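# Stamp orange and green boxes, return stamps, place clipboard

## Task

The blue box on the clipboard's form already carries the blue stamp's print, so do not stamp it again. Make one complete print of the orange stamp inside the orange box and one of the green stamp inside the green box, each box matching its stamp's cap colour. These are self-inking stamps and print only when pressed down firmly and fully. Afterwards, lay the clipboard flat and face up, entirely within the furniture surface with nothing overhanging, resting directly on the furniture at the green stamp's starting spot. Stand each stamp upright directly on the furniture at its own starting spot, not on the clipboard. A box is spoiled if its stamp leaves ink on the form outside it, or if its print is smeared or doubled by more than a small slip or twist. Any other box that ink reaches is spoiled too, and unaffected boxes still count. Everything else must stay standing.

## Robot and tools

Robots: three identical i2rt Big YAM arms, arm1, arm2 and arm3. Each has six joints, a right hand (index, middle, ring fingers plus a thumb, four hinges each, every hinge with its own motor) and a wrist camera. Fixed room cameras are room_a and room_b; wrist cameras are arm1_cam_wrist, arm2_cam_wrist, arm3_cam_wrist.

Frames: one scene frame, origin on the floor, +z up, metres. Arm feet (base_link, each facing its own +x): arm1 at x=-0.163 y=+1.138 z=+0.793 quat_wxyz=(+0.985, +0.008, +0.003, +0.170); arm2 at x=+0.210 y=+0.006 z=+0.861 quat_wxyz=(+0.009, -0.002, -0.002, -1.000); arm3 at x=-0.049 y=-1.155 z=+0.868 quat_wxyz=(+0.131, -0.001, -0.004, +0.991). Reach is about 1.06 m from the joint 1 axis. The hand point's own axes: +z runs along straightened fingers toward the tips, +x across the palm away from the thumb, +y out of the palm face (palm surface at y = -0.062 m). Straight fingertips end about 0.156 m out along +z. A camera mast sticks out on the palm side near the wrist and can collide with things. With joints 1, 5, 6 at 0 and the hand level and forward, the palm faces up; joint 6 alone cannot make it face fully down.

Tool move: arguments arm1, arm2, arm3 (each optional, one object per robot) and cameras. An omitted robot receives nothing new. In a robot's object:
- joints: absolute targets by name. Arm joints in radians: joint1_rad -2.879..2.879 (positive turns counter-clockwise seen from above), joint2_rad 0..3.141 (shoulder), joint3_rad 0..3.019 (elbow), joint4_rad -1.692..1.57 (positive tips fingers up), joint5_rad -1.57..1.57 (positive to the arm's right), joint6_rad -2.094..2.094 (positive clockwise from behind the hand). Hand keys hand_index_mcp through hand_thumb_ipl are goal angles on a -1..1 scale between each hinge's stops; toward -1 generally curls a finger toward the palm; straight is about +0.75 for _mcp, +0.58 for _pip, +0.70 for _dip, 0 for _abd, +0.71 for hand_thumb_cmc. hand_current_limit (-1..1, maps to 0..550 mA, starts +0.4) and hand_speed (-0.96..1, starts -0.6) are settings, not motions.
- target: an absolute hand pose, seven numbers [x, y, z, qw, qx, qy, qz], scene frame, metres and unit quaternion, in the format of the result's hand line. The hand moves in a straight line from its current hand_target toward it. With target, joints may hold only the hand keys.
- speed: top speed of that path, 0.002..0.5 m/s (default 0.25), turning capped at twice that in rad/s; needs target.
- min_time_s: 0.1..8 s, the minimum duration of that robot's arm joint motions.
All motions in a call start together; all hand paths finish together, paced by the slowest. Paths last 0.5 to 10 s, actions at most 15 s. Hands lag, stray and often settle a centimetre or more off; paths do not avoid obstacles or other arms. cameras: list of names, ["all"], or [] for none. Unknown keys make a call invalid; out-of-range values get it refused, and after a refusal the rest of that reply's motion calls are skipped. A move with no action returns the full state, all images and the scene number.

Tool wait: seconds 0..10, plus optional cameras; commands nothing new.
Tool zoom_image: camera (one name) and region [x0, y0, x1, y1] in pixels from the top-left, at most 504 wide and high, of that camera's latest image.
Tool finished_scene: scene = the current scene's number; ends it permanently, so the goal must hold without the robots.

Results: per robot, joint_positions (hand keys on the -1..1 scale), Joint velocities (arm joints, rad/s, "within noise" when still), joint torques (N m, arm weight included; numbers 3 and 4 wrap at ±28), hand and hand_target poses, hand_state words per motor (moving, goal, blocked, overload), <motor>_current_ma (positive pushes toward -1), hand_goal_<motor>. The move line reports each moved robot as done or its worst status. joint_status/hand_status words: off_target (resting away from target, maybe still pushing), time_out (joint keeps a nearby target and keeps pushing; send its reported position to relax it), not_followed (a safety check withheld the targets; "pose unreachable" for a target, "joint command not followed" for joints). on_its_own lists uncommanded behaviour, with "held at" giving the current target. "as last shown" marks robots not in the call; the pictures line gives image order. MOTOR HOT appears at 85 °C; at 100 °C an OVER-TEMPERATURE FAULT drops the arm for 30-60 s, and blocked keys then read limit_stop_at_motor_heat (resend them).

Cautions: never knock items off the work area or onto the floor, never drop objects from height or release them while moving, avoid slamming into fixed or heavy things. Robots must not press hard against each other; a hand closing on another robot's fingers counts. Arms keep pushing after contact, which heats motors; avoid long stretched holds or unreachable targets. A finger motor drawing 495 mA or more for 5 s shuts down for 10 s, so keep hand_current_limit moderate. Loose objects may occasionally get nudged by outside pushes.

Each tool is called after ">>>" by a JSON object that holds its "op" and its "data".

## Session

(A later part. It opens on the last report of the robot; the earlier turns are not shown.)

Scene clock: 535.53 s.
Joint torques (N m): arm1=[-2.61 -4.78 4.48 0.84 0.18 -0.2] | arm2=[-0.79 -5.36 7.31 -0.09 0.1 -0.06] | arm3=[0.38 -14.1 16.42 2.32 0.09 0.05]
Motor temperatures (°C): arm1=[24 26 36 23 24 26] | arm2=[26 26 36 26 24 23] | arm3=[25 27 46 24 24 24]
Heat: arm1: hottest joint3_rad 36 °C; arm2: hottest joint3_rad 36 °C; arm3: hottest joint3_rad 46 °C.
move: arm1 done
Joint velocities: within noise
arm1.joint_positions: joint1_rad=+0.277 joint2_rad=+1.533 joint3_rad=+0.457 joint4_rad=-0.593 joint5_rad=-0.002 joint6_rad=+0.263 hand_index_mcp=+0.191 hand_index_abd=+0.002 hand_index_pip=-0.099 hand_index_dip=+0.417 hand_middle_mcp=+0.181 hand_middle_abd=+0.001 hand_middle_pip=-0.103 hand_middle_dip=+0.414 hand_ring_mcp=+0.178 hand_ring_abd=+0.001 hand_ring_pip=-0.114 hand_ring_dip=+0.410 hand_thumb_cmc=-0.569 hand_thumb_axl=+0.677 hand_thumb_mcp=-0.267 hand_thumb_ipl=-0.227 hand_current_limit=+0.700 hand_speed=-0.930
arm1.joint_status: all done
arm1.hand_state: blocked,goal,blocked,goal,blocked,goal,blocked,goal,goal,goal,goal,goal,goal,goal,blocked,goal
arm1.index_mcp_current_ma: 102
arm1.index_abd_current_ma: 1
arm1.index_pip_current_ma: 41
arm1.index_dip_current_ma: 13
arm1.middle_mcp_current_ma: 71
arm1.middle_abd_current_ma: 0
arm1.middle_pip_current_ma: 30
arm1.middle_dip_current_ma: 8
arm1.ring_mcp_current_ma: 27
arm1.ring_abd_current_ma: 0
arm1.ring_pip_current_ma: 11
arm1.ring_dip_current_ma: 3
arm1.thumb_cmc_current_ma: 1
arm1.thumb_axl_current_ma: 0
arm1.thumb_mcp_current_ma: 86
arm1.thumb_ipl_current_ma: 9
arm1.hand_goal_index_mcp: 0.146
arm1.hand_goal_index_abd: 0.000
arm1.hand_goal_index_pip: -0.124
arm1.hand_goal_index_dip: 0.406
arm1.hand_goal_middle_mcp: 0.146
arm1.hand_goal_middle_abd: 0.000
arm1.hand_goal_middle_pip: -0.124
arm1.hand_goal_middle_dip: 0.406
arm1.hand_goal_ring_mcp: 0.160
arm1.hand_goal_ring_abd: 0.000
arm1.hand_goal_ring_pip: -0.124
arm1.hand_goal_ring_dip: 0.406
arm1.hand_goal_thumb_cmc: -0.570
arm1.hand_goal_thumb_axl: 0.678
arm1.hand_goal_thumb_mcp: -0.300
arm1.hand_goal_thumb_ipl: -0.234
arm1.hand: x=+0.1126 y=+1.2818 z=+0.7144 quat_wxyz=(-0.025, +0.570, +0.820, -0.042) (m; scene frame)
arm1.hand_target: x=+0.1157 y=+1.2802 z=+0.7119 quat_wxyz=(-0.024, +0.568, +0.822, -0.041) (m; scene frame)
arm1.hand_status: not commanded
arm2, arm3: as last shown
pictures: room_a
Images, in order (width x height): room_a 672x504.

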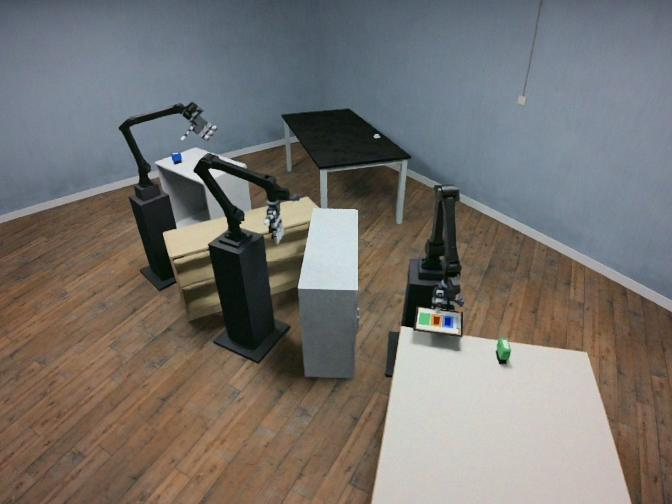

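>>> {"op": "move", "data": {"cameras": ["room_b", "arm2_cam_wrist", "arm1_cam_wrist"]}}

>>> {"op": "zoom_image", "data": {"camera": "room_b", "region": [210, 120, 370, 240]}}

Scene clock: 538.57 s.
Joint torques (N m): arm1=[-2.67 -4.84 4.51 0.85 0.18 -0.2] | arm2=[-0.79 -5.42 7.3 -0.09 0.1 -0.06] | arm3=[0.38 -14.1 16.43 2.33 0.09 0.05]
Motor temperatures (°C): arm1=[24 26 36 23 24 26] | arm2=[26 26 36 26 24 23] | arm3=[25 27 46 24 24 24]
Heat: arm1: hottest joint3_rad 36 °C; arm2: hottest joint3_rad 36 °C; arm3: hottest joint3_rad 46 °C.
Joint velocities: within noise
arm1.joint_positions: joint1_rad=+0.277 joint2_rad=+1.533 joint3_rad=+0.457 joint4_rad=-0.593 joint5_rad=-0.002 joint6_rad=+0.263 hand_index_mcp=+0.191 hand_index_abd=+0.002 hand_index_pip=-0.099 hand_index_dip=+0.417 hand_middle_mcp=+0.181 hand_middle_abd=+0.001 hand_middle_pip=-0.103 hand_middle_dip=+0.414 hand_ring_mcp=+0.178 hand_ring_abd=+0.001 hand_ring_pip=-0.114 hand_ring_dip=+0.410 hand_thumb_cmc=-0.569 hand_thumb_axl=+0.677 hand_thumb_mcp=-0.267 hand_thumb_ipl=-0.227 hand_current_limit=+0.700 hand_speed=-0.930
arm1.joint_status: all done
arm1.hand_state: blocked,goal,blocked,goal,blocked,goal,blocked,goal,goal,goal,goal,goal,goal,goal,blocked,goal
arm1.index_mcp_current_ma: 102
arm1.index_abd_current_ma: 1
arm1.index_pip_current_ma: 41
arm1.index_dip_current_ma: 13
arm1.middle_mcp_current_ma: 71
arm1.middle_abd_current_ma: 0
arm1.middle_pip_current_ma: 30
arm1.middle_dip_current_ma: 8
arm1.ring_mcp_current_ma: 27
arm1.ring_abd_current_ma: 0
arm1.ring_pip_current_ma: 11
arm1.ring_dip_current_ma: 3
arm1.thumb_cmc_current_ma: 1
arm1.thumb_axl_current_ma: 0
arm1.thumb_mcp_current_ma: 86
arm1.thumb_ipl_current_ma: 9
arm1.hand_goal_index_mcp: 0.146
arm1.hand_goal_index_abd: 0.000
arm1.hand_goal_index_pip: -0.124
arm1.hand_goal_index_dip: 0.406
arm1.hand_goal_middle_mcp: 0.146
arm1.hand_goal_middle_abd: 0.000
arm1.hand_goal_middle_pip: -0.124
arm1.hand_goal_middle_dip: 0.406
arm1.hand_goal_ring_mcp: 0.160
arm1.hand_goal_ring_abd: 0.000
arm1.hand_goal_ring_pip: -0.124
arm1.hand_goal_ring_dip: 0.406
arm1.hand_goal_thumb_cmc: -0.570
arm1.hand_goal_thumb_axl: 0.678
arm1.hand_goal_thumb_mcp: -0.300
arm1.hand_goal_thumb_ipl: -0.234
arm1.hand: x=+0.1126 y=+1.2818 z=+0.7144 quat_wxyz=(-0.025, +0.570, +0.820, -0.042) (m; scene frame)
arm1.hand_target: x=+0.1157 y=+1.2802 z=+0.7119 quat_wxyz=(-0.024, +0.568, +0.822, -0.041) (m; scene frame)
arm1.hand_status: not commanded
arm2.joint_positions: joint1_rad=-1.273 joint2_rad=+1.063 joint3_rad=+0.756 joint4_rad=-1.201 joint5_rad=+0.000 joint6_rad=+0.010 hand_index_mcp=+0.751 hand_index_abd=-0.001 hand_index_pip=+0.575 hand_index_dip=+0.693 hand_middle_mcp=+0.751 hand_middle_abd=+0.000 hand_middle_pip=+0.575 hand_middle_dip=+0.694 hand_ring_mcp=+0.751 hand_ring_abd=+0.000 hand_ring_pip=+0.575 hand_ring_dip=+0.693 hand_thumb_cmc=+0.712 hand_thumb_axl=+0.677 hand_thumb_mcp=+0.222 hand_thumb_ipl=+0.163 hand_current_limit=+0.700 hand_speed=-0.850
arm2.joint_status: not commanded
arm2.hand_state: goal,goal,goal,goal,goal,goal,goal,goal,goal,goal,goal,goal,goal,goal,goal,goal
arm2.index_mcp_current_ma: -10
arm2.index_abd_current_ma: -3
arm2.index_pip_current_ma: -10
arm2.index_dip_current_ma: -9
arm2.middle_mcp_current_ma: -11
arm2.middle_abd_current_ma: 1
arm2.middle_pip_current_ma: -9
arm2.middle_dip_current_ma: -7
arm2.ring_mcp_current_ma: -11
arm2.ring_abd_current_ma: -1
arm2.ring_pip_current_ma: -9
arm2.ring_dip_current_ma: -10
arm2.thumb_cmc_current_ma: -6
arm2.thumb_axl_current_ma: -4
arm2.thumb_mcp_current_ma: -10
arm2.thumb_ipl_current_ma: -22
arm2.hand_goal_index_mcp: 0.754
arm2.hand_goal_index_abd: 0.000
arm2.hand_goal_index_pip: 0.578
arm2.hand_goal_index_dip: 0.696
arm2.hand_goal_middle_mcp: 0.754
arm2.hand_goal_middle_abd: 0.000
arm2.hand_goal_middle_pip: 0.578
arm2.hand_goal_middle_dip: 0.696
arm2.hand_goal_ring_mcp: 0.754
arm2.hand_goal_ring_abd: 0.000
arm2.hand_goal_ring_pip: 0.578
arm2.hand_goal_ring_dip: 0.696
arm2.hand_goal_thumb_cmc: 0.714
arm2.hand_goal_thumb_axl: 0.678
arm2.hand_goal_thumb_mcp: 0.224
arm2.hand_goal_thumb_ipl: 0.168
arm2.hand: x=+0.1215 y=+0.3569 z=+0.9963 quat_wxyz=(+0.007, +0.152, -0.988, -0.029) (m; scene frame)
arm2.hand_target: x=+0.1253 y=+0.3537 z=+0.9954 quat_wxyz=(+0.006, +0.152, -0.988, -0.025) (m; scene frame)
arm2.hand_status: not commanded
arm3.joint_positions: joint1_rad=-0.661 joint2_rad=+1.359 joint3_rad=+1.551 joint4_rad=-1.019 joint5_rad=-0.001 joint6_rad=+1.030 hand_index_mcp=+1.000 hand_index_abd=+0.003 hand_index_pip=-1.000 hand_index_dip=+0.699 hand_middle_mcp=+1.000 hand_middle_abd=+0.002 hand_middle_pip=-0.998 hand_middle_dip=+0.698 hand_ring_mcp=+1.000 hand_ring_abd=+0.000 hand_ring_pip=-0.995 hand_ring_dip=+0.698 hand_thumb_cmc=+0.715 hand_thumb_axl=+0.677 hand_thumb_mcp=+0.223 hand_thumb_ipl=+0.168 hand_current_limit=+0.800 hand_speed=-0.800
arm3.joint_status: not commanded
arm3.hand_state: goal,goal,goal,goal,goal,goal,goal,goal,goal,goal,goal,goal,goal,goal,goal,goal
arm3.index_mcp_current_ma: -1
arm3.index_abd_current_ma: 5
arm3.index_pip_current_ma: 0
arm3.index_dip_current_ma: 5
arm3.middle_mcp_current_ma: 0
arm3.middle_abd_current_ma: 3
arm3.middle_pip_current_ma: 4
arm3.middle_dip_current_ma: 4
arm3.ring_mcp_current_ma: 0
arm3.ring_abd_current_ma: 0
arm3.ring_pip_current_ma: 11
arm3.ring_dip_current_ma: 5
arm3.thumb_cmc_current_ma: 1
arm3.thumb_axl_current_ma: -1
arm3.thumb_mcp_current_ma: -9
arm3.thumb_ipl_current_ma: -1
arm3.hand_goal_index_mcp: 1.000
arm3.hand_goal_index_abd: 0.000
arm3.hand_goal_index_pip: -1.000
arm3.hand_goal_index_dip: 0.696
arm3.hand_goal_middle_mcp: 1.000
arm3.hand_goal_middle_abd: 0.000
arm3.hand_goal_middle_pip: -1.000
arm3.hand_goal_middle_dip: 0.696
arm3.hand_goal_ring_mcp: 1.000
arm3.hand_goal_ring_abd: 0.000
arm3.hand_goal_ring_pip: -1.000
arm3.hand_goal_ring_dip: 0.696
arm3.hand_goal_thumb_cmc: 0.714
arm3.hand_goal_thumb_axl: 0.678
arm3.hand_goal_thumb_mcp: 0.226
arm3.hand_goal_thumb_ipl: 0.168
arm3.hand: x=-0.3254 y=-0.6529 z=+1.2925 quat_wxyz=(-0.269, +0.176, +0.914, +0.246) (m; scene frame)
arm3.hand_target: x=-0.3295 y=-0.6478 z=+1.3228 quat_wxyz=(-0.294, +0.178, +0.901, +0.266) (m; scene frame)
arm3.hand_status: not commanded
pictures: arm1_cam_wrist, arm2_cam_wrist, room_b
Images, in order (width x height): arm1_cam_wrist 672x504, arm2_cam_wrist 672x504, room_b 672x504.

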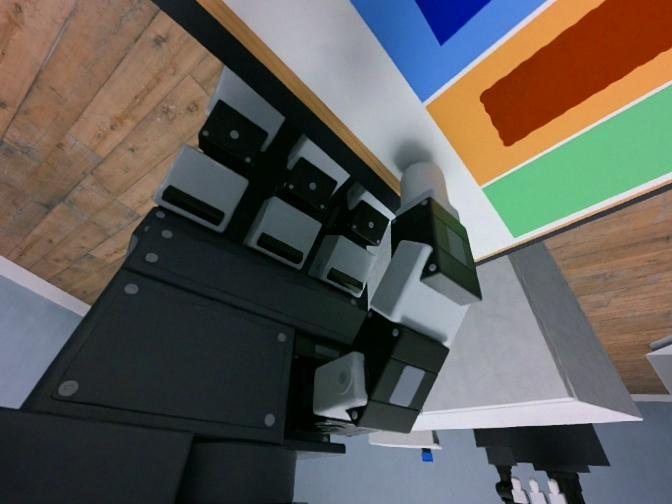

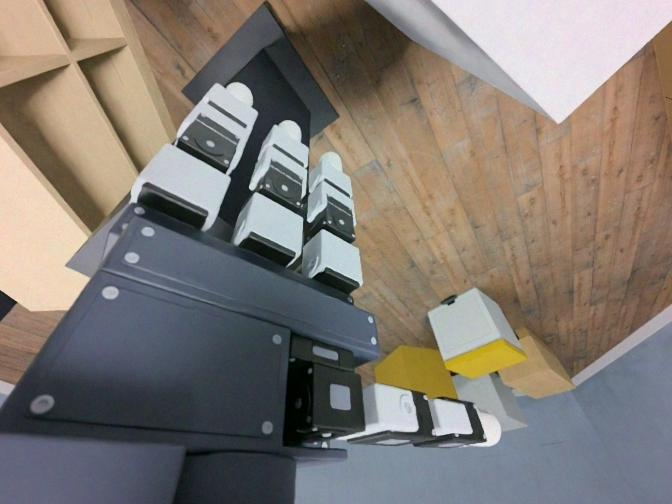

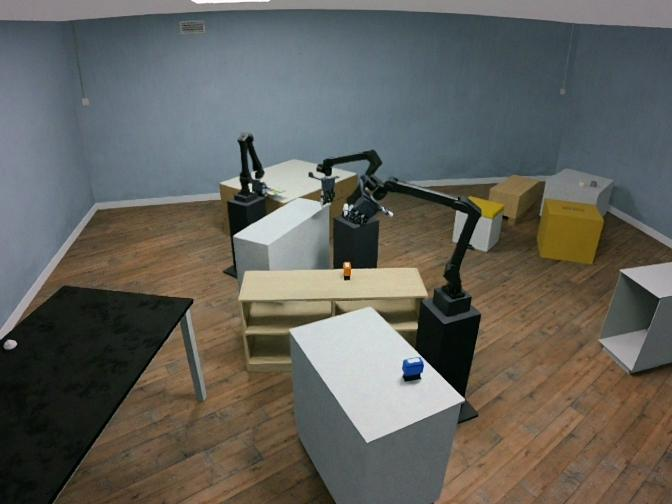

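Scaled by 3.150 from the camera's 672x504 image, which has a finer 960x720 frame.

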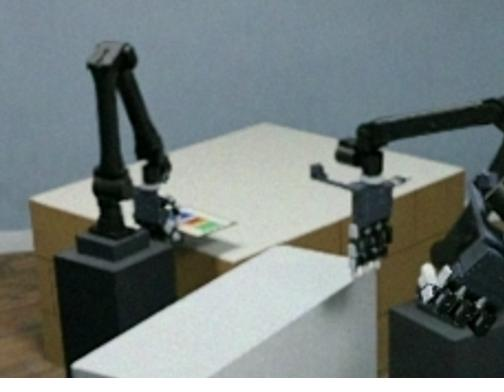

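>>> {"op": "move", "data": {"arm1": {"joints": {"joint2_rad": 1.645, "joint3_rad": 0.451, "joint4_rad": -0.470}, "min_time_s": 2.5}, "cameras": ["room_a", "room_b"]}}

>>> {"op": "zoom_image", "data": {"camera": "room_a", "region": [370, 230, 560, 380]}}

>>> {"op": "zoom_image", "data": {"camera": "room_b", "region": [210, 150, 310, 225]}}

Scene clock: 543.80 s.
Joint torques (N m): arm1=[-2.55 -5.25 3.59 0.9 0.18 -0.21] | arm2=[-0.73 -5.42 7.31 -0.1 0.1 -0.06] | arm3=[0.38 -14.1 16.43 2.32 0.09 0.05]
Motor temperatures (°C): arm1=[24 26 35 23 24 26] | arm2=[26 26 36 26 24 23] | arm3=[25 27 46 24 24 24]
Heat: arm1: hottest joint3_rad 35 °C; arm2: hottest joint3_rad 36 °C; arm3: hottest joint3_rad 46 °C.
move: arm1 done
Joint velocities: within noise
arm1.joint_positions: joint1_rad=+0.277 joint2_rad=+1.634 joint3_rad=+0.452 joint4_rad=-0.485 joint5_rad=-0.002 joint6_rad=+0.263 hand_index_mcp=+0.191 hand_index_abd=+0.002 hand_index_pip=-0.099 hand_index_dip=+0.417 hand_middle_mcp=+0.181 hand_middle_abd=+0.001 hand_middle_pip=-0.103 hand_middle_dip=+0.414 hand_ring_mcp=+0.178 hand_ring_abd=+0.001 hand_ring_pip=-0.114 hand_ring_dip=+0.410 hand_thumb_cmc=-0.569 hand_thumb_axl=+0.677 hand_thumb_mcp=-0.267 hand_thumb_ipl=-0.227 hand_current_limit=+0.700 hand_speed=-0.930
arm1.joint_status: all done
arm1.hand_state: blocked,goal,blocked,goal,blocked,goal,blocked,goal,goal,goal,goal,goal,goal,goal,blocked,goal
arm1.index_mcp_current_ma: 102
arm1.index_abd_current_ma: 1
arm1.index_pip_current_ma: 41
arm1.index_dip_current_ma: 13
arm1.middle_mcp_current_ma: 71
arm1.middle_abd_current_ma: 0
arm1.middle_pip_current_ma: 30
arm1.middle_dip_current_ma: 8
arm1.ring_mcp_current_ma: 27
arm1.ring_abd_current_ma: 0
arm1.ring_pip_current_ma: 11
arm1.ring_dip_current_ma: 3
arm1.thumb_cmc_current_ma: 1
arm1.thumb_axl_current_ma: 0
arm1.thumb_mcp_current_ma: 86
arm1.thumb_ipl_current_ma: 9
arm1.hand_goal_index_mcp: 0.146
arm1.hand_goal_index_abd: 0.000
arm1.hand_goal_index_pip: -0.124
arm1.hand_goal_index_dip: 0.406
arm1.hand_goal_middle_mcp: 0.146
arm1.hand_goal_middle_abd: 0.000
arm1.hand_goal_middle_pip: -0.124
arm1.hand_goal_middle_dip: 0.406
arm1.hand_goal_ring_mcp: 0.160
arm1.hand_goal_ring_abd: 0.000
arm1.hand_goal_ring_pip: -0.124
arm1.hand_goal_ring_dip: 0.406
arm1.hand_goal_thumb_cmc: -0.570
arm1.hand_goal_thumb_axl: 0.678
arm1.hand_goal_thumb_mcp: -0.300
arm1.hand_goal_thumb_ipl: -0.234
arm1.hand: x=+0.1143 y=+1.2835 z=+0.6899 quat_wxyz=(-0.024, +0.570, +0.820, -0.041) (m; scene frame)
arm1.hand_target: x=+0.1167 y=+1.2813 z=+0.6872 quat_wxyz=(-0.024, +0.568, +0.822, -0.040) (m; scene frame)
arm1.hand_status: not commanded
arm2, arm3: as last shown
pictures: room_a, room_b
Images, in order (width x height): room_a 672x504, room_b 672x504.

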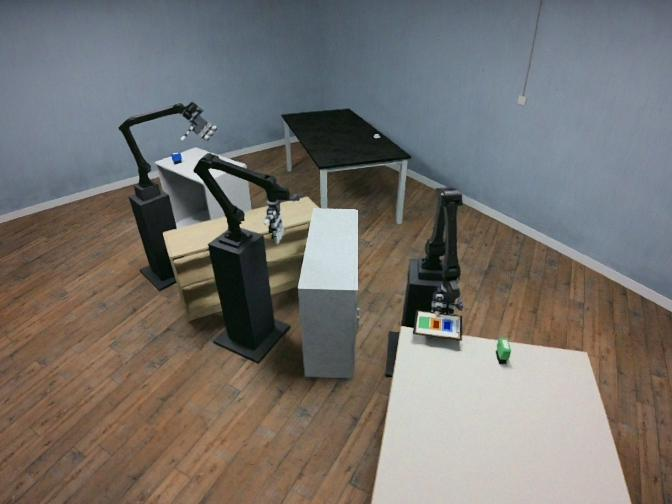

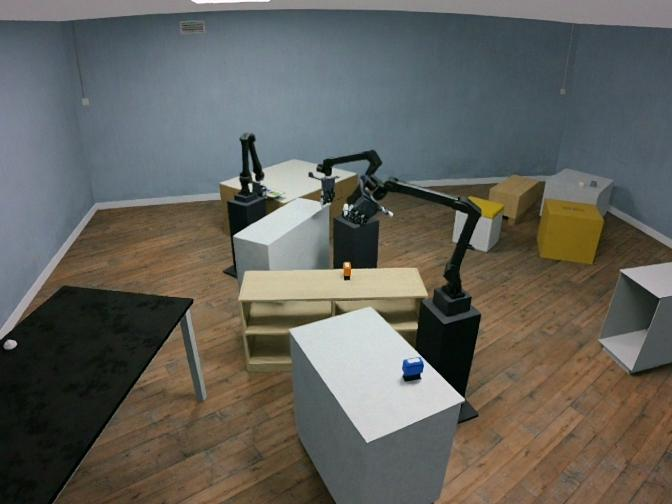

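Scaled by 2.653 from the camera's 672x504 image, which has a finer 960x720 frame.

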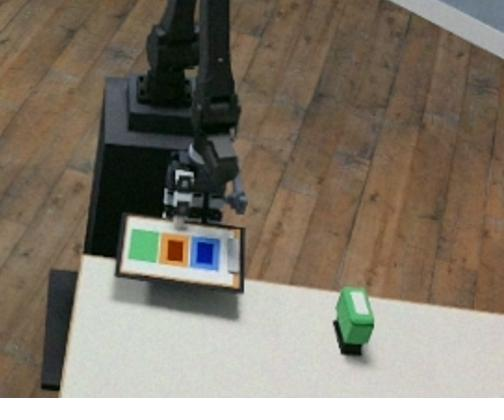

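Scaled by 5.040 from the camera's 672x504 image, which has a finer 960x720 frame.

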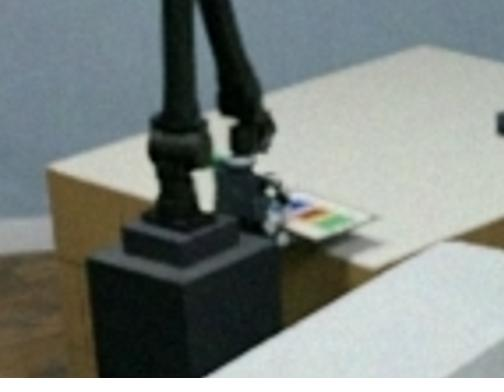

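>>> {"op": "move", "data": {"arm1": {"joints": {"joint2_rad": 1.755, "joint3_rad": 0.452, "joint4_rad": -0.361}, "min_time_s": 2.5}, "cameras": ["room_a", "room_b"]}}

>>> {"op": "zoom_image", "data": {"camera": "room_a", "region": [395, 280, 475, 340]}}

>>> {"op": "zoom_image", "data": {"camera": "room_b", "region": [210, 150, 310, 225]}}

Scene clock: 546.77 s.
Joint torques (N m): arm1=[-2.61 -5.77 2.76 0.85 0.18 -0.2] | arm2=[-0.73 -5.36 7.31 -0.09 0.1 -0.06] | arm3=[0.32 -14.1 16.42 2.33 0.09 0.05]
Motor temperatures (°C): arm1=[24 26 35 23 24 26] | arm2=[26 25 36 26 24 23] | arm3=[25 27 46 24 24 24]
Heat: arm1: hottest joint3_rad 35 °C; arm2: hottest joint3_rad 36 °C; arm3: hottest joint3_rad 46 °C.
move: arm1 done
Joint velocities: within noise
arm1.joint_positions: joint1_rad=+0.277 joint2_rad=+1.743 joint3_rad=+0.452 joint4_rad=-0.376 joint5_rad=-0.002 joint6_rad=+0.263 hand_index_mcp=+0.191 hand_index_abd=+0.002 hand_index_pip=-0.099 hand_index_dip=+0.417 hand_middle_mcp=+0.181 hand_middle_abd=+0.001 hand_middle_pip=-0.103 hand_middle_dip=+0.414 hand_ring_mcp=+0.178 hand_ring_abd=+0.001 hand_ring_pip=-0.114 hand_ring_dip=+0.410 hand_thumb_cmc=-0.569 hand_thumb_axl=+0.677 hand_thumb_mcp=-0.267 hand_thumb_ipl=-0.227 hand_current_limit=+0.700 hand_speed=-0.930
arm1.joint_status: all done
arm1.hand_state: blocked,goal,blocked,goal,blocked,goal,blocked,goal,goal,goal,goal,goal,goal,goal,blocked,goal
arm1.index_mcp_current_ma: 102
arm1.index_abd_current_ma: 1
arm1.index_pip_current_ma: 41
arm1.index_dip_current_ma: 13
arm1.middle_mcp_current_ma: 71
arm1.middle_abd_current_ma: 0
arm1.middle_pip_current_ma: 30
arm1.middle_dip_current_ma: 8
arm1.ring_mcp_current_ma: 27
arm1.ring_abd_current_ma: 0
arm1.ring_pip_current_ma: 11
arm1.ring_dip_current_ma: 3
arm1.thumb_cmc_current_ma: 1
arm1.thumb_axl_current_ma: 0
arm1.thumb_mcp_current_ma: 86
arm1.thumb_ipl_current_ma: 9
arm1.hand_goal_index_mcp: 0.146
arm1.hand_goal_index_abd: 0.000
arm1.hand_goal_index_pip: -0.124
arm1.hand_goal_index_dip: 0.406
arm1.hand_goal_middle_mcp: 0.146
arm1.hand_goal_middle_abd: 0.000
arm1.hand_goal_middle_pip: -0.124
arm1.hand_goal_middle_dip: 0.406
arm1.hand_goal_ring_mcp: 0.160
arm1.hand_goal_ring_abd: 0.000
arm1.hand_goal_ring_pip: -0.124
arm1.hand_goal_ring_dip: 0.406
arm1.hand_goal_thumb_cmc: -0.570
arm1.hand_goal_thumb_axl: 0.678
arm1.hand_goal_thumb_mcp: -0.300
arm1.hand_goal_thumb_ipl: -0.234
arm1.hand: x=+0.1146 y=+1.2842 z=+0.6640 quat_wxyz=(-0.024, +0.570, +0.820, -0.041) (m; scene frame)
arm1.hand_target: x=+0.1171 y=+1.2821 z=+0.6613 quat_wxyz=(-0.024, +0.568, +0.822, -0.040) (m; scene frame)
arm1.hand_status: not commanded
arm2, arm3: as last shown
pictures: room_a, room_b
Images, in order (width x height): room_a 672x504, room_b 672x504.

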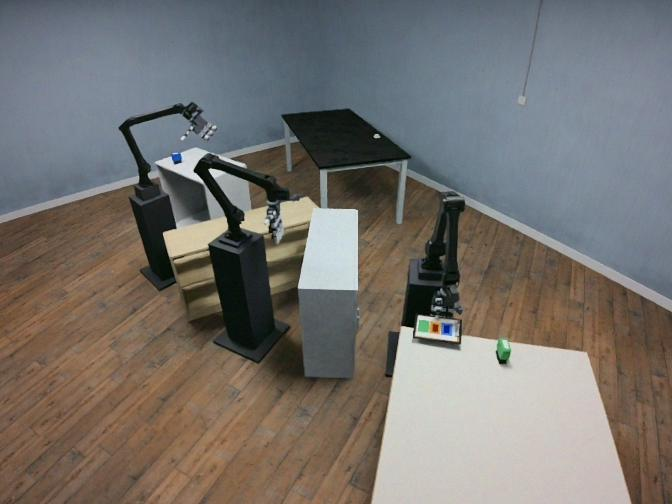

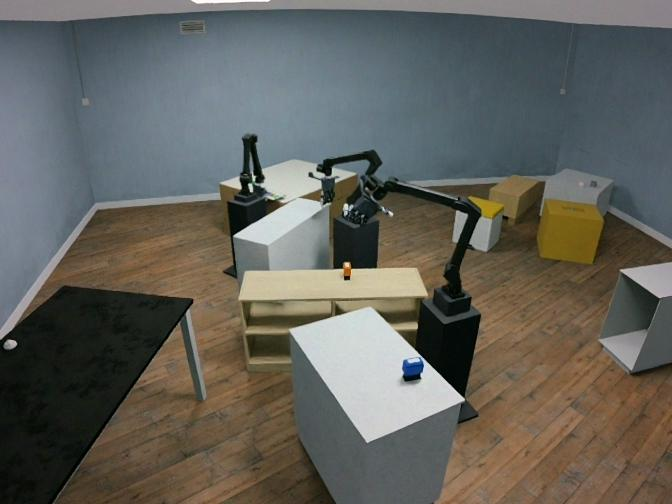

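Scaled by 6.300 from the camera's 672x504 image, which has a finer 960x720 frame.

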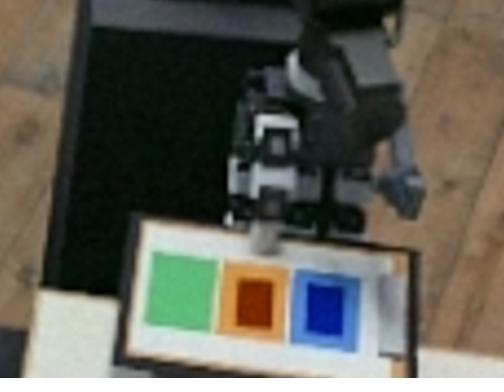

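Scaled by 5.040 from the camera's 672x504 image, which has a finer 960x720 frame.

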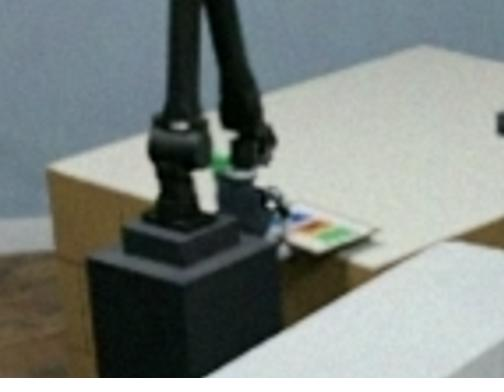

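>>> {"op": "move", "data": {"arm1": {"joints": {"joint2_rad": 1.837, "joint3_rad": 0.453, "joint4_rad": -0.281}, "min_time_s": 2.5}}}

>>> {"op": "move", "data": {"arm1": {"joints": {"joint2_rad": 1.862, "joint3_rad": 0.455, "joint4_rad": -0.258}, "min_time_s": 1.5}, "cameras": ["room_a", "room_b"]}}

>>> {"op": "zoom_image", "data": {"camera": "room_a", "region": [395, 290, 475, 350]}}

>>> {"op": "zoom_image", "data": {"camera": "room_b", "region": [210, 150, 310, 225]}}

Scene clock: 550.23 s.
Joint torques (N m): arm1=[-2.61 -6.12 2.15 0.87 0.18 -0.2] | arm2=[-0.85 -5.36 7.3 -0.09 0.1 -0.06] | arm3=[0.38 -14.21 16.43 2.32 0.09 0.05]
Motor temperatures (°C): arm1=[24 26 35 23 24 26] | arm2=[26 25 36 26 24 23] | arm3=[25 27 46 24 24 24]
Heat: arm1: hottest joint3_rad 35 °C; arm2: hottest joint3_rad 36 °C; arm3: hottest joint3_rad 46 °C.
move: arm1 done
Joint velocities: within noise
arm1.joint_positions: joint1_rad=+0.277 joint2_rad=+1.825 joint3_rad=+0.452 joint4_rad=-0.295 joint5_rad=-0.002 joint6_rad=+0.263 hand_index_mcp=+0.191 hand_index_abd=+0.002 hand_index_pip=-0.099 hand_index_dip=+0.417 hand_middle_mcp=+0.181 hand_middle_abd=+0.001 hand_middle_pip=-0.103 hand_middle_dip=+0.414 hand_ring_mcp=+0.178 hand_ring_abd=+0.001 hand_ring_pip=-0.114 hand_ring_dip=+0.410 hand_thumb_cmc=-0.569 hand_thumb_axl=+0.677 hand_thumb_mcp=-0.267 hand_thumb_ipl=-0.227 hand_current_limit=+0.700 hand_speed=-0.930
arm1.joint_status: all done
arm1.hand_state: blocked,goal,blocked,goal,blocked,goal,blocked,goal,goal,goal,goal,goal,goal,goal,blocked,goal
arm1.index_mcp_current_ma: 102
arm1.index_abd_current_ma: 1
arm1.index_pip_current_ma: 41
arm1.index_dip_current_ma: 13
arm1.middle_mcp_current_ma: 71
arm1.middle_abd_current_ma: 0
arm1.middle_pip_current_ma: 30
arm1.middle_dip_current_ma: 8
arm1.ring_mcp_current_ma: 27
arm1.ring_abd_current_ma: 0
arm1.ring_pip_current_ma: 11
arm1.ring_dip_current_ma: 3
arm1.thumb_cmc_current_ma: 1
arm1.thumb_axl_current_ma: 0
arm1.thumb_mcp_current_ma: 86
arm1.thumb_ipl_current_ma: 9
arm1.hand_goal_index_mcp: 0.146
arm1.hand_goal_index_abd: 0.000
arm1.hand_goal_index_pip: -0.124
arm1.hand_goal_index_dip: 0.406
arm1.hand_goal_middle_mcp: 0.146
arm1.hand_goal_middle_abd: 0.000
arm1.hand_goal_middle_pip: -0.124
arm1.hand_goal_middle_dip: 0.406
arm1.hand_goal_ring_mcp: 0.160
arm1.hand_goal_ring_abd: 0.000
arm1.hand_goal_ring_pip: -0.124
arm1.hand_goal_ring_dip: 0.406
arm1.hand_goal_thumb_cmc: -0.570
arm1.hand_goal_thumb_axl: 0.678
arm1.hand_goal_thumb_mcp: -0.300
arm1.hand_goal_thumb_ipl: -0.234
arm1.hand: x=+0.1132 y=+1.2836 z=+0.6446 quat_wxyz=(-0.024, +0.570, +0.820, -0.042) (m; scene frame)
arm1.hand_target: x=+0.1158 y=+1.2817 z=+0.6419 quat_wxyz=(-0.024, +0.568, +0.822, -0.040) (m; scene frame)
arm1.hand_status: not commanded
arm2, arm3: as last shown
pictures: none

Scene clock: 552.03 s.
Joint torques (N m): arm1=[-2.67 -6.24 2.15 0.85 0.18 -0.2] | arm2=[-0.73 -5.36 7.31 -0.09 0.1 -0.06] | arm3=[0.38 -14.1 16.43 2.35 0.09 0.05]
Motor temperatures (°C): arm1=[24 26 35 23 24 26] | arm2=[26 25 35 26 24 23] | arm3=[25 27 46 24 24 24]
Heat: arm1: hottest joint3_rad 35 °C; arm2: hottest joint3_rad 35 °C; arm3: hottest joint3_rad 46 °C.
move: arm1 done
Joint velocities: within noise
arm1.joint_positions: joint1_rad=+0.277 joint2_rad=+1.849 joint3_rad=+0.452 joint4_rad=-0.272 joint5_rad=-0.002 joint6_rad=+0.263 hand_index_mcp=+0.191 hand_index_abd=+0.002 hand_index_pip=-0.099 hand_index_dip=+0.417 hand_middle_mcp=+0.181 hand_middle_abd=+0.001 hand_middle_pip=-0.103 hand_middle_dip=+0.414 hand_ring_mcp=+0.178 hand_ring_abd=+0.001 hand_ring_pip=-0.114 hand_ring_dip=+0.410 hand_thumb_cmc=-0.569 hand_thumb_axl=+0.677 hand_thumb_mcp=-0.267 hand_thumb_ipl=-0.227 hand_current_limit=+0.700 hand_speed=-0.930
arm1.joint_status: all done
arm1.hand_state: blocked,goal,blocked,goal,blocked,goal,blocked,goal,goal,goal,goal,goal,goal,goal,blocked,goal
arm1.index_mcp_current_ma: 102
arm1.index_abd_current_ma: 1
arm1.index_pip_current_ma: 41
arm1.index_dip_current_ma: 13
arm1.middle_mcp_current_ma: 71
arm1.middle_abd_current_ma: 0
arm1.middle_pip_current_ma: 30
arm1.middle_dip_current_ma: 8
arm1.ring_mcp_current_ma: 27
arm1.ring_abd_current_ma: 0
arm1.ring_pip_current_ma: 11
arm1.ring_dip_current_ma: 3
arm1.thumb_cmc_current_ma: 1
arm1.thumb_axl_current_ma: 0
arm1.thumb_mcp_current_ma: 86
arm1.thumb_ipl_current_ma: 9
arm1.hand_goal_index_mcp: 0.146
arm1.hand_goal_index_abd: 0.000
arm1.hand_goal_index_pip: -0.124
arm1.hand_goal_index_dip: 0.406
arm1.hand_goal_middle_mcp: 0.146
arm1.hand_goal_middle_abd: 0.000
arm1.hand_goal_middle_pip: -0.124
arm1.hand_goal_middle_dip: 0.406
arm1.hand_goal_ring_mcp: 0.160
arm1.hand_goal_ring_abd: 0.000
arm1.hand_goal_ring_pip: -0.124
arm1.hand_goal_ring_dip: 0.406
arm1.hand_goal_thumb_cmc: -0.570
arm1.hand_goal_thumb_axl: 0.678
arm1.hand_goal_thumb_mcp: -0.300
arm1.hand_goal_thumb_ipl: -0.234
arm1.hand: x=+0.1123 y=+1.2831 z=+0.6388 quat_wxyz=(-0.025, +0.570, +0.820, -0.042) (m; scene frame)
arm1.hand_target: x=+0.1158 y=+1.2817 z=+0.6361 quat_wxyz=(-0.024, +0.568, +0.822, -0.040) (m; scene frame)
arm1.hand_status: not commanded
arm2, arm3: as last shown
pictures: room_a, room_b
Images, in order (width x height): room_a 672x504, room_b 672x504.

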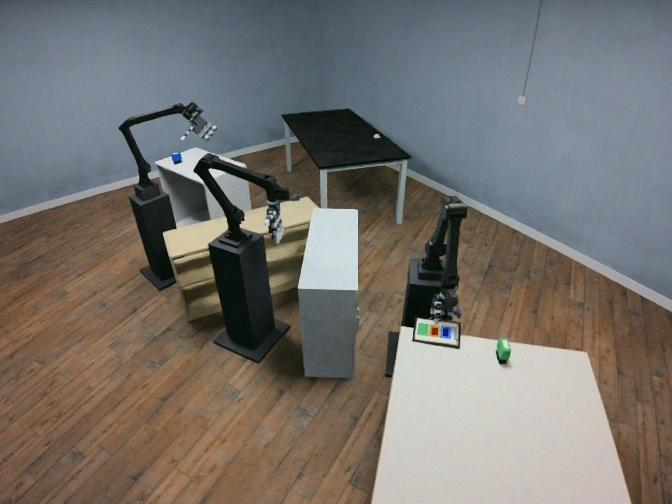

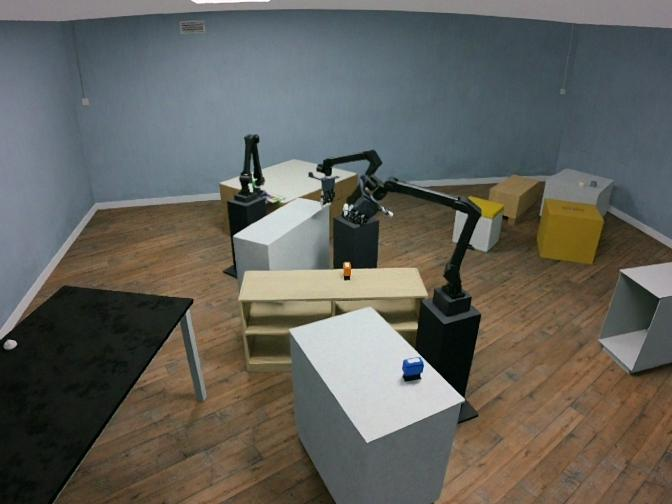

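Scaled by 6.300 from the camera's 672x504 image, which has a finer 960x720 frame.

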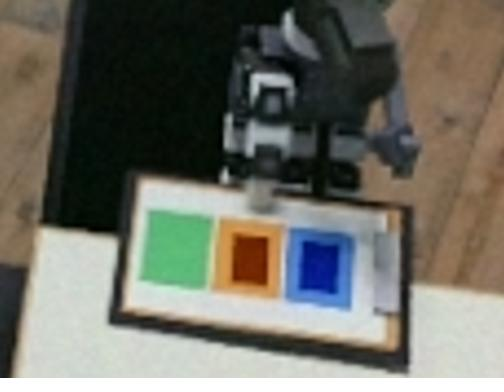

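Scaled by 5.040 from the camera's 672x504 image, which has a finer 960x720 frame.

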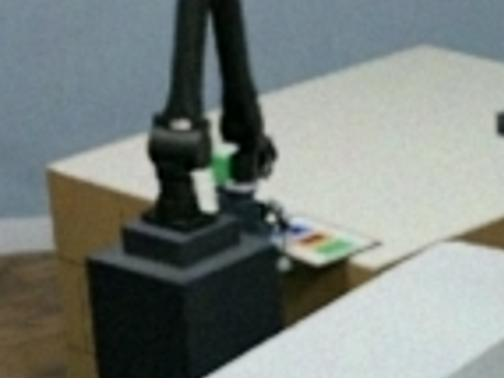

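>>> {"op": "move", "data": {"arm1": {"joints": {"joint2_rad": 1.880, "joint3_rad": 0.458, "joint4_rad": -0.242}, "min_time_s": 1.5}}}

>>> {"op": "move", "data": {"arm1": {"joints": {"joint2_rad": 1.898, "joint3_rad": 0.460, "joint4_rad": -0.226}, "min_time_s": 1.5}, "cameras": ["room_a", "room_b"]}}

>>> {"op": "zoom_image", "data": {"camera": "room_a", "region": [395, 290, 475, 350]}}

>>> {"op": "zoom_image", "data": {"camera": "room_b", "region": [210, 150, 310, 225]}}

Scene clock: 554.07 s.
Joint torques (N m): arm1=[-2.55 -6.18 2.22 0.84 0.17 -0.21] | arm2=[-0.73 -5.36 7.32 -0.1 0.1 -0.06] | arm3=[0.44 -14.1 16.42 2.32 0.09 0.05]
Motor temperatures (°C): arm1=[24 26 35 23 24 26] | arm2=[26 25 35 26 24 23] | arm3=[25 27 46 24 24 24]
Heat: arm1: hottest joint3_rad 35 °C; arm2: hottest joint3_rad 35 °C; arm3: hottest joint3_rad 46 °C.
move: arm1 done
Joint velocities: within noise
arm1.joint_positions: joint1_rad=+0.277 joint2_rad=+1.866 joint3_rad=+0.452 joint4_rad=-0.256 joint5_rad=-0.002 joint6_rad=+0.263 hand_index_mcp=+0.191 hand_index_abd=+0.002 hand_index_pip=-0.099 hand_index_dip=+0.417 hand_middle_mcp=+0.181 hand_middle_abd=+0.001 hand_middle_pip=-0.103 hand_middle_dip=+0.414 hand_ring_mcp=+0.178 hand_ring_abd=+0.001 hand_ring_pip=-0.114 hand_ring_dip=+0.410 hand_thumb_cmc=-0.569 hand_thumb_axl=+0.677 hand_thumb_mcp=-0.267 hand_thumb_ipl=-0.227 hand_current_limit=+0.700 hand_speed=-0.930
arm1.joint_status: all done
arm1.hand_state: blocked,goal,blocked,goal,blocked,goal,blocked,goal,goal,goal,goal,goal,goal,goal,blocked,goal
arm1.index_mcp_current_ma: 102
arm1.index_abd_current_ma: 1
arm1.index_pip_current_ma: 41
arm1.index_dip_current_ma: 13
arm1.middle_mcp_current_ma: 71
arm1.middle_abd_current_ma: 0
arm1.middle_pip_current_ma: 30
arm1.middle_dip_current_ma: 8
arm1.ring_mcp_current_ma: 27
arm1.ring_abd_current_ma: 0
arm1.ring_pip_current_ma: 11
arm1.ring_dip_current_ma: 3
arm1.thumb_cmc_current_ma: 1
arm1.thumb_axl_current_ma: 0
arm1.thumb_mcp_current_ma: 86
arm1.thumb_ipl_current_ma: 9
arm1.hand_goal_index_mcp: 0.146
arm1.hand_goal_index_abd: 0.000
arm1.hand_goal_index_pip: -0.124
arm1.hand_goal_index_dip: 0.406
arm1.hand_goal_middle_mcp: 0.146
arm1.hand_goal_middle_abd: 0.000
arm1.hand_goal_middle_pip: -0.124
arm1.hand_goal_middle_dip: 0.406
arm1.hand_goal_ring_mcp: 0.160
arm1.hand_goal_ring_abd: 0.000
arm1.hand_goal_ring_pip: -0.124
arm1.hand_goal_ring_dip: 0.406
arm1.hand_goal_thumb_cmc: -0.570
arm1.hand_goal_thumb_axl: 0.678
arm1.hand_goal_thumb_mcp: -0.300
arm1.hand_goal_thumb_ipl: -0.234
arm1.hand: x=+0.1116 y=+1.2826 z=+0.6346 quat_wxyz=(-0.025, +0.570, +0.820, -0.043) (m; scene frame)
arm1.hand_target: x=+0.1163 y=+1.2822 z=+0.6320 quat_wxyz=(-0.024, +0.568, +0.822, -0.040) (m; scene frame)
arm1.hand_status: not commanded
arm2, arm3: as last shown
pictures: none

Scene clock: 555.87 s.
Joint torques (N m): arm1=[-2.67 -6.12 2.29 0.8 0.18 -0.2] | arm2=[-0.79 -5.36 7.3 -0.12 0.1 -0.06] | arm3=[0.32 -14.1 16.43 2.32 0.09 0.05]
Motor temperatures (°C): arm1=[24 26 34 23 24 26] | arm2=[26 25 35 26 24 23] | arm3=[25 27 46 24 24 24]
Heat: arm1: hottest joint3_rad 34 °C; arm2: hottest joint3_rad 35 °C; arm3: hottest joint3_rad 46 °C.
move: arm1 done
Joint velocities: within noise
arm1.joint_positions: joint1_rad=+0.277 joint2_rad=+1.883 joint3_rad=+0.452 joint4_rad=-0.239 joint5_rad=-0.002 joint6_rad=+0.263 hand_index_mcp=+0.191 hand_index_abd=+0.002 hand_index_pip=-0.100 hand_index_dip=+0.417 hand_middle_mcp=+0.181 hand_middle_abd=+0.001 hand_middle_pip=-0.103 hand_middle_dip=+0.414 hand_ring_mcp=+0.179 hand_ring_abd=+0.001 hand_ring_pip=-0.113 hand_ring_dip=+0.410 hand_thumb_cmc=-0.569 hand_thumb_axl=+0.677 hand_thumb_mcp=-0.267 hand_thumb_ipl=-0.227 hand_current_limit=+0.700 hand_speed=-0.930
arm1.joint_status: all done
arm1.hand_state: blocked,goal,blocked,goal,blocked,goal,blocked,goal,goal,goal,goal,goal,goal,goal,blocked,goal
arm1.index_mcp_current_ma: 99
arm1.index_abd_current_ma: 1
arm1.index_pip_current_ma: 38
arm1.index_dip_current_ma: 13
arm1.middle_mcp_current_ma: 71
arm1.middle_abd_current_ma: 0
arm1.middle_pip_current_ma: 30
arm1.middle_dip_current_ma: 8
arm1.ring_mcp_current_ma: 30
arm1.ring_abd_current_ma: 0
arm1.ring_pip_current_ma: 13
arm1.ring_dip_current_ma: 3
arm1.thumb_cmc_current_ma: 1
arm1.thumb_axl_current_ma: 0
arm1.thumb_mcp_current_ma: 86
arm1.thumb_ipl_current_ma: 9
arm1.hand_goal_index_mcp: 0.146
arm1.hand_goal_index_abd: 0.000
arm1.hand_goal_index_pip: -0.124
arm1.hand_goal_index_dip: 0.406
arm1.hand_goal_middle_mcp: 0.146
arm1.hand_goal_middle_abd: 0.000
arm1.hand_goal_middle_pip: -0.124
arm1.hand_goal_middle_dip: 0.406
arm1.hand_goal_ring_mcp: 0.160
arm1.hand_goal_ring_abd: 0.000
arm1.hand_goal_ring_pip: -0.124
arm1.hand_goal_ring_dip: 0.406
arm1.hand_goal_thumb_cmc: -0.570
arm1.hand_goal_thumb_axl: 0.678
arm1.hand_goal_thumb_mcp: -0.300
arm1.hand_goal_thumb_ipl: -0.234
arm1.hand: x=+0.1111 y=+1.2824 z=+0.6308 quat_wxyz=(-0.025, +0.570, +0.820, -0.043) (m; scene frame)
arm1.hand_target: x=+0.1163 y=+1.2822 z=+0.6279 quat_wxyz=(-0.024, +0.568, +0.821, -0.040) (m; scene frame)
arm1.hand_status: not commanded
arm2, arm3: as last shown
pictures: room_a, room_b
Images, in order (width x height): room_a 672x504, room_b 672x504.

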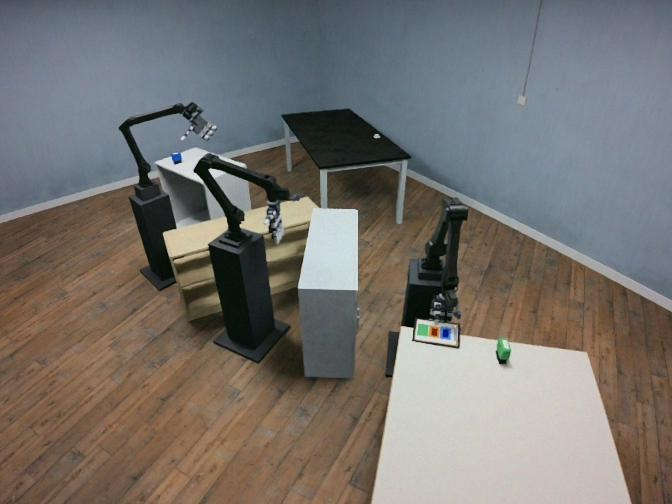

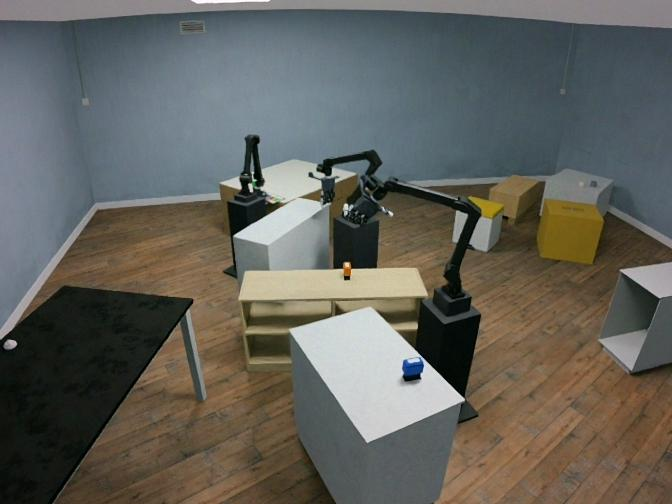

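Scaled by 6.300 from the camera's 672x504 image, which has a finer 960x720 frame.

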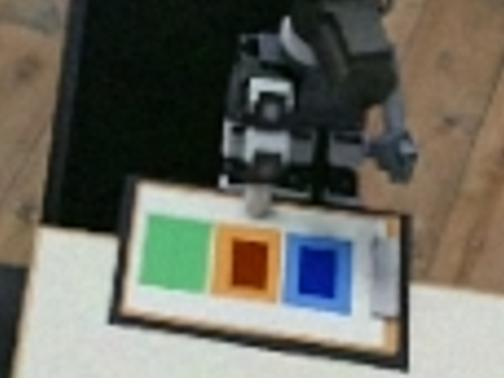

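Scaled by 5.040 from the camera's 672x504 image, which has a finer 960x720 frame.

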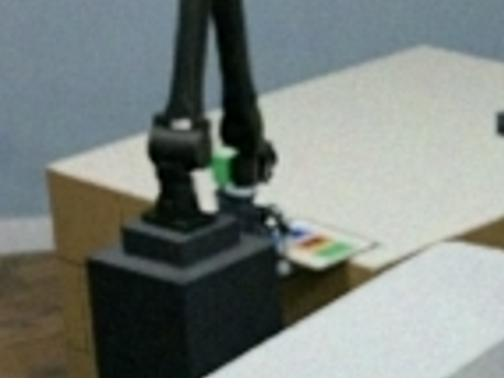

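>>> {"op": "move", "data": {"arm1": {"joints": {"joint2_rad": 1.912, "joint3_rad": 0.460, "joint4_rad": -0.200}, "min_time_s": 1.5}, "cameras": ["room_a", "room_b"]}}

>>> {"op": "zoom_image", "data": {"camera": "room_a", "region": [395, 290, 475, 350]}}

Scene clock: 558.03 s.
Joint torques (N m): arm1=[-2.61 -6.12 2.18 0.96 0.18 -0.19] | arm2=[-0.73 -5.42 7.31 -0.1 0.1 -0.05] | arm3=[0.38 -14.15 16.43 2.3 0.09 0.06]
Motor temperatures (°C): arm1=[24 26 34 23 24 26] | arm2=[26 25 35 26 24 23] | arm3=[25 27 46 24 24 24]
Heat: arm1: hottest joint3_rad 34 °C; arm2: hottest joint3_rad 35 °C; arm3: hottest joint3_rad 46 °C.
move: arm1 done
Joint velocities: within noise
arm1.joint_positions: joint1_rad=+0.277 joint2_rad=+1.897 joint3_rad=+0.452 joint4_rad=-0.216 joint5_rad=-0.002 joint6_rad=+0.263 hand_index_mcp=+0.188 hand_index_abd=+0.002 hand_index_pip=-0.104 hand_index_dip=+0.415 hand_middle_mcp=+0.181 hand_middle_abd=+0.001 hand_middle_pip=-0.103 hand_middle_dip=+0.414 hand_ring_mcp=+0.180 hand_ring_abd=+0.001 hand_ring_pip=-0.109 hand_ring_dip=+0.414 hand_thumb_cmc=-0.570 hand_thumb_axl=+0.677 hand_thumb_mcp=-0.269 hand_thumb_ipl=-0.227 hand_current_limit=+0.700 hand_speed=-0.930
arm1.joint_status: all done
arm1.hand_state: blocked,goal,blocked,goal,blocked,goal,blocked,goal,goal,goal,goal,goal,goal,goal,blocked,goal
arm1.index_mcp_current_ma: 92
arm1.index_abd_current_ma: 1
arm1.index_pip_current_ma: 29
arm1.index_dip_current_ma: 9
arm1.middle_mcp_current_ma: 71
arm1.middle_abd_current_ma: 0
arm1.middle_pip_current_ma: 30
arm1.middle_dip_current_ma: 8
arm1.ring_mcp_current_ma: 31
arm1.ring_abd_current_ma: 0
arm1.ring_pip_current_ma: 20
arm1.ring_dip_current_ma: 7
arm1.thumb_cmc_current_ma: 0
arm1.thumb_axl_current_ma: 0
arm1.thumb_mcp_current_ma: 79
arm1.thumb_ipl_current_ma: 9
arm1.hand_goal_index_mcp: 0.146
arm1.hand_goal_index_abd: 0.000
arm1.hand_goal_index_pip: -0.124
arm1.hand_goal_index_dip: 0.406
arm1.hand_goal_middle_mcp: 0.146
arm1.hand_goal_middle_abd: 0.000
arm1.hand_goal_middle_pip: -0.124
arm1.hand_goal_middle_dip: 0.406
arm1.hand_goal_ring_mcp: 0.160
arm1.hand_goal_ring_abd: 0.000
arm1.hand_goal_ring_pip: -0.124
arm1.hand_goal_ring_dip: 0.406
arm1.hand_goal_thumb_cmc: -0.570
arm1.hand_goal_thumb_axl: 0.678
arm1.hand_goal_thumb_mcp: -0.300
arm1.hand_goal_thumb_ipl: -0.234
arm1.hand: x=+0.1127 y=+1.2834 z=+0.6280 quat_wxyz=(-0.023, +0.570, +0.821, -0.038) (m; scene frame)
arm1.hand_target: x=+0.1184 y=+1.2837 z=+0.6253 quat_wxyz=(-0.021, +0.569, +0.822, -0.034) (m; scene frame)
arm1.hand_status: not commanded
arm2, arm3: as last shown
pictures: room_a, room_b
Images, in order (width x height): room_a 672x504, room_b 672x504.

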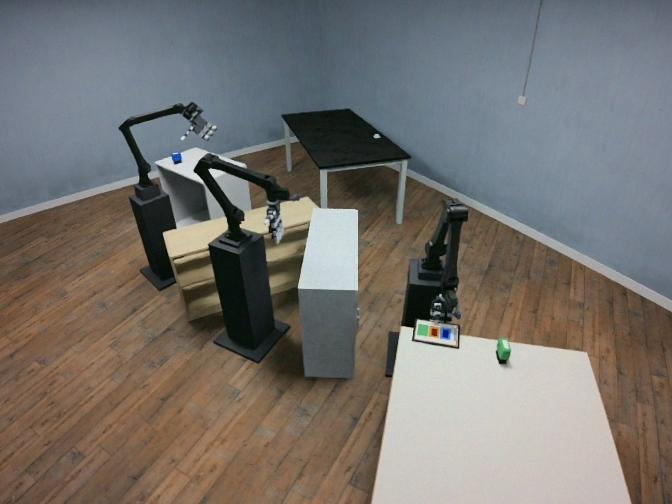

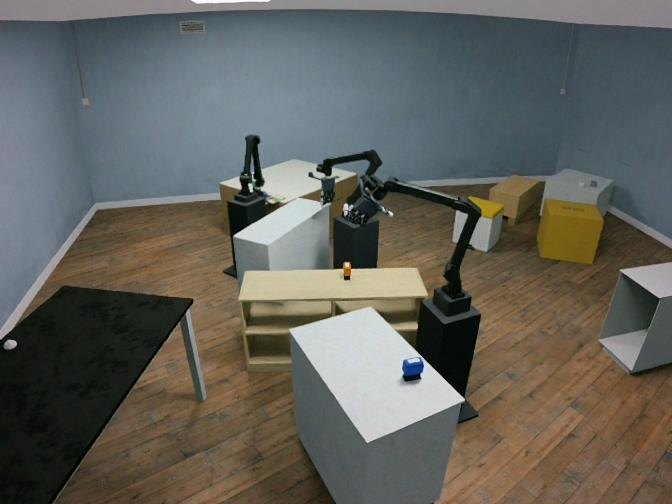

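Scaled by 6.300 from the camera's 672x504 image, which has a finer 960x720 frame.

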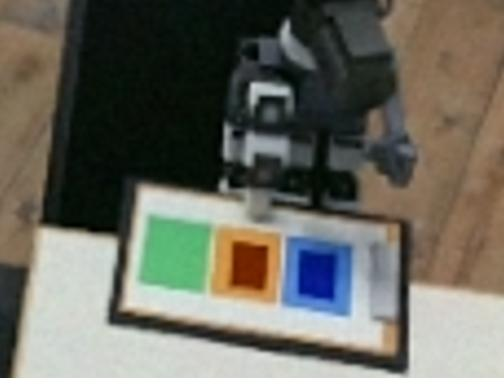

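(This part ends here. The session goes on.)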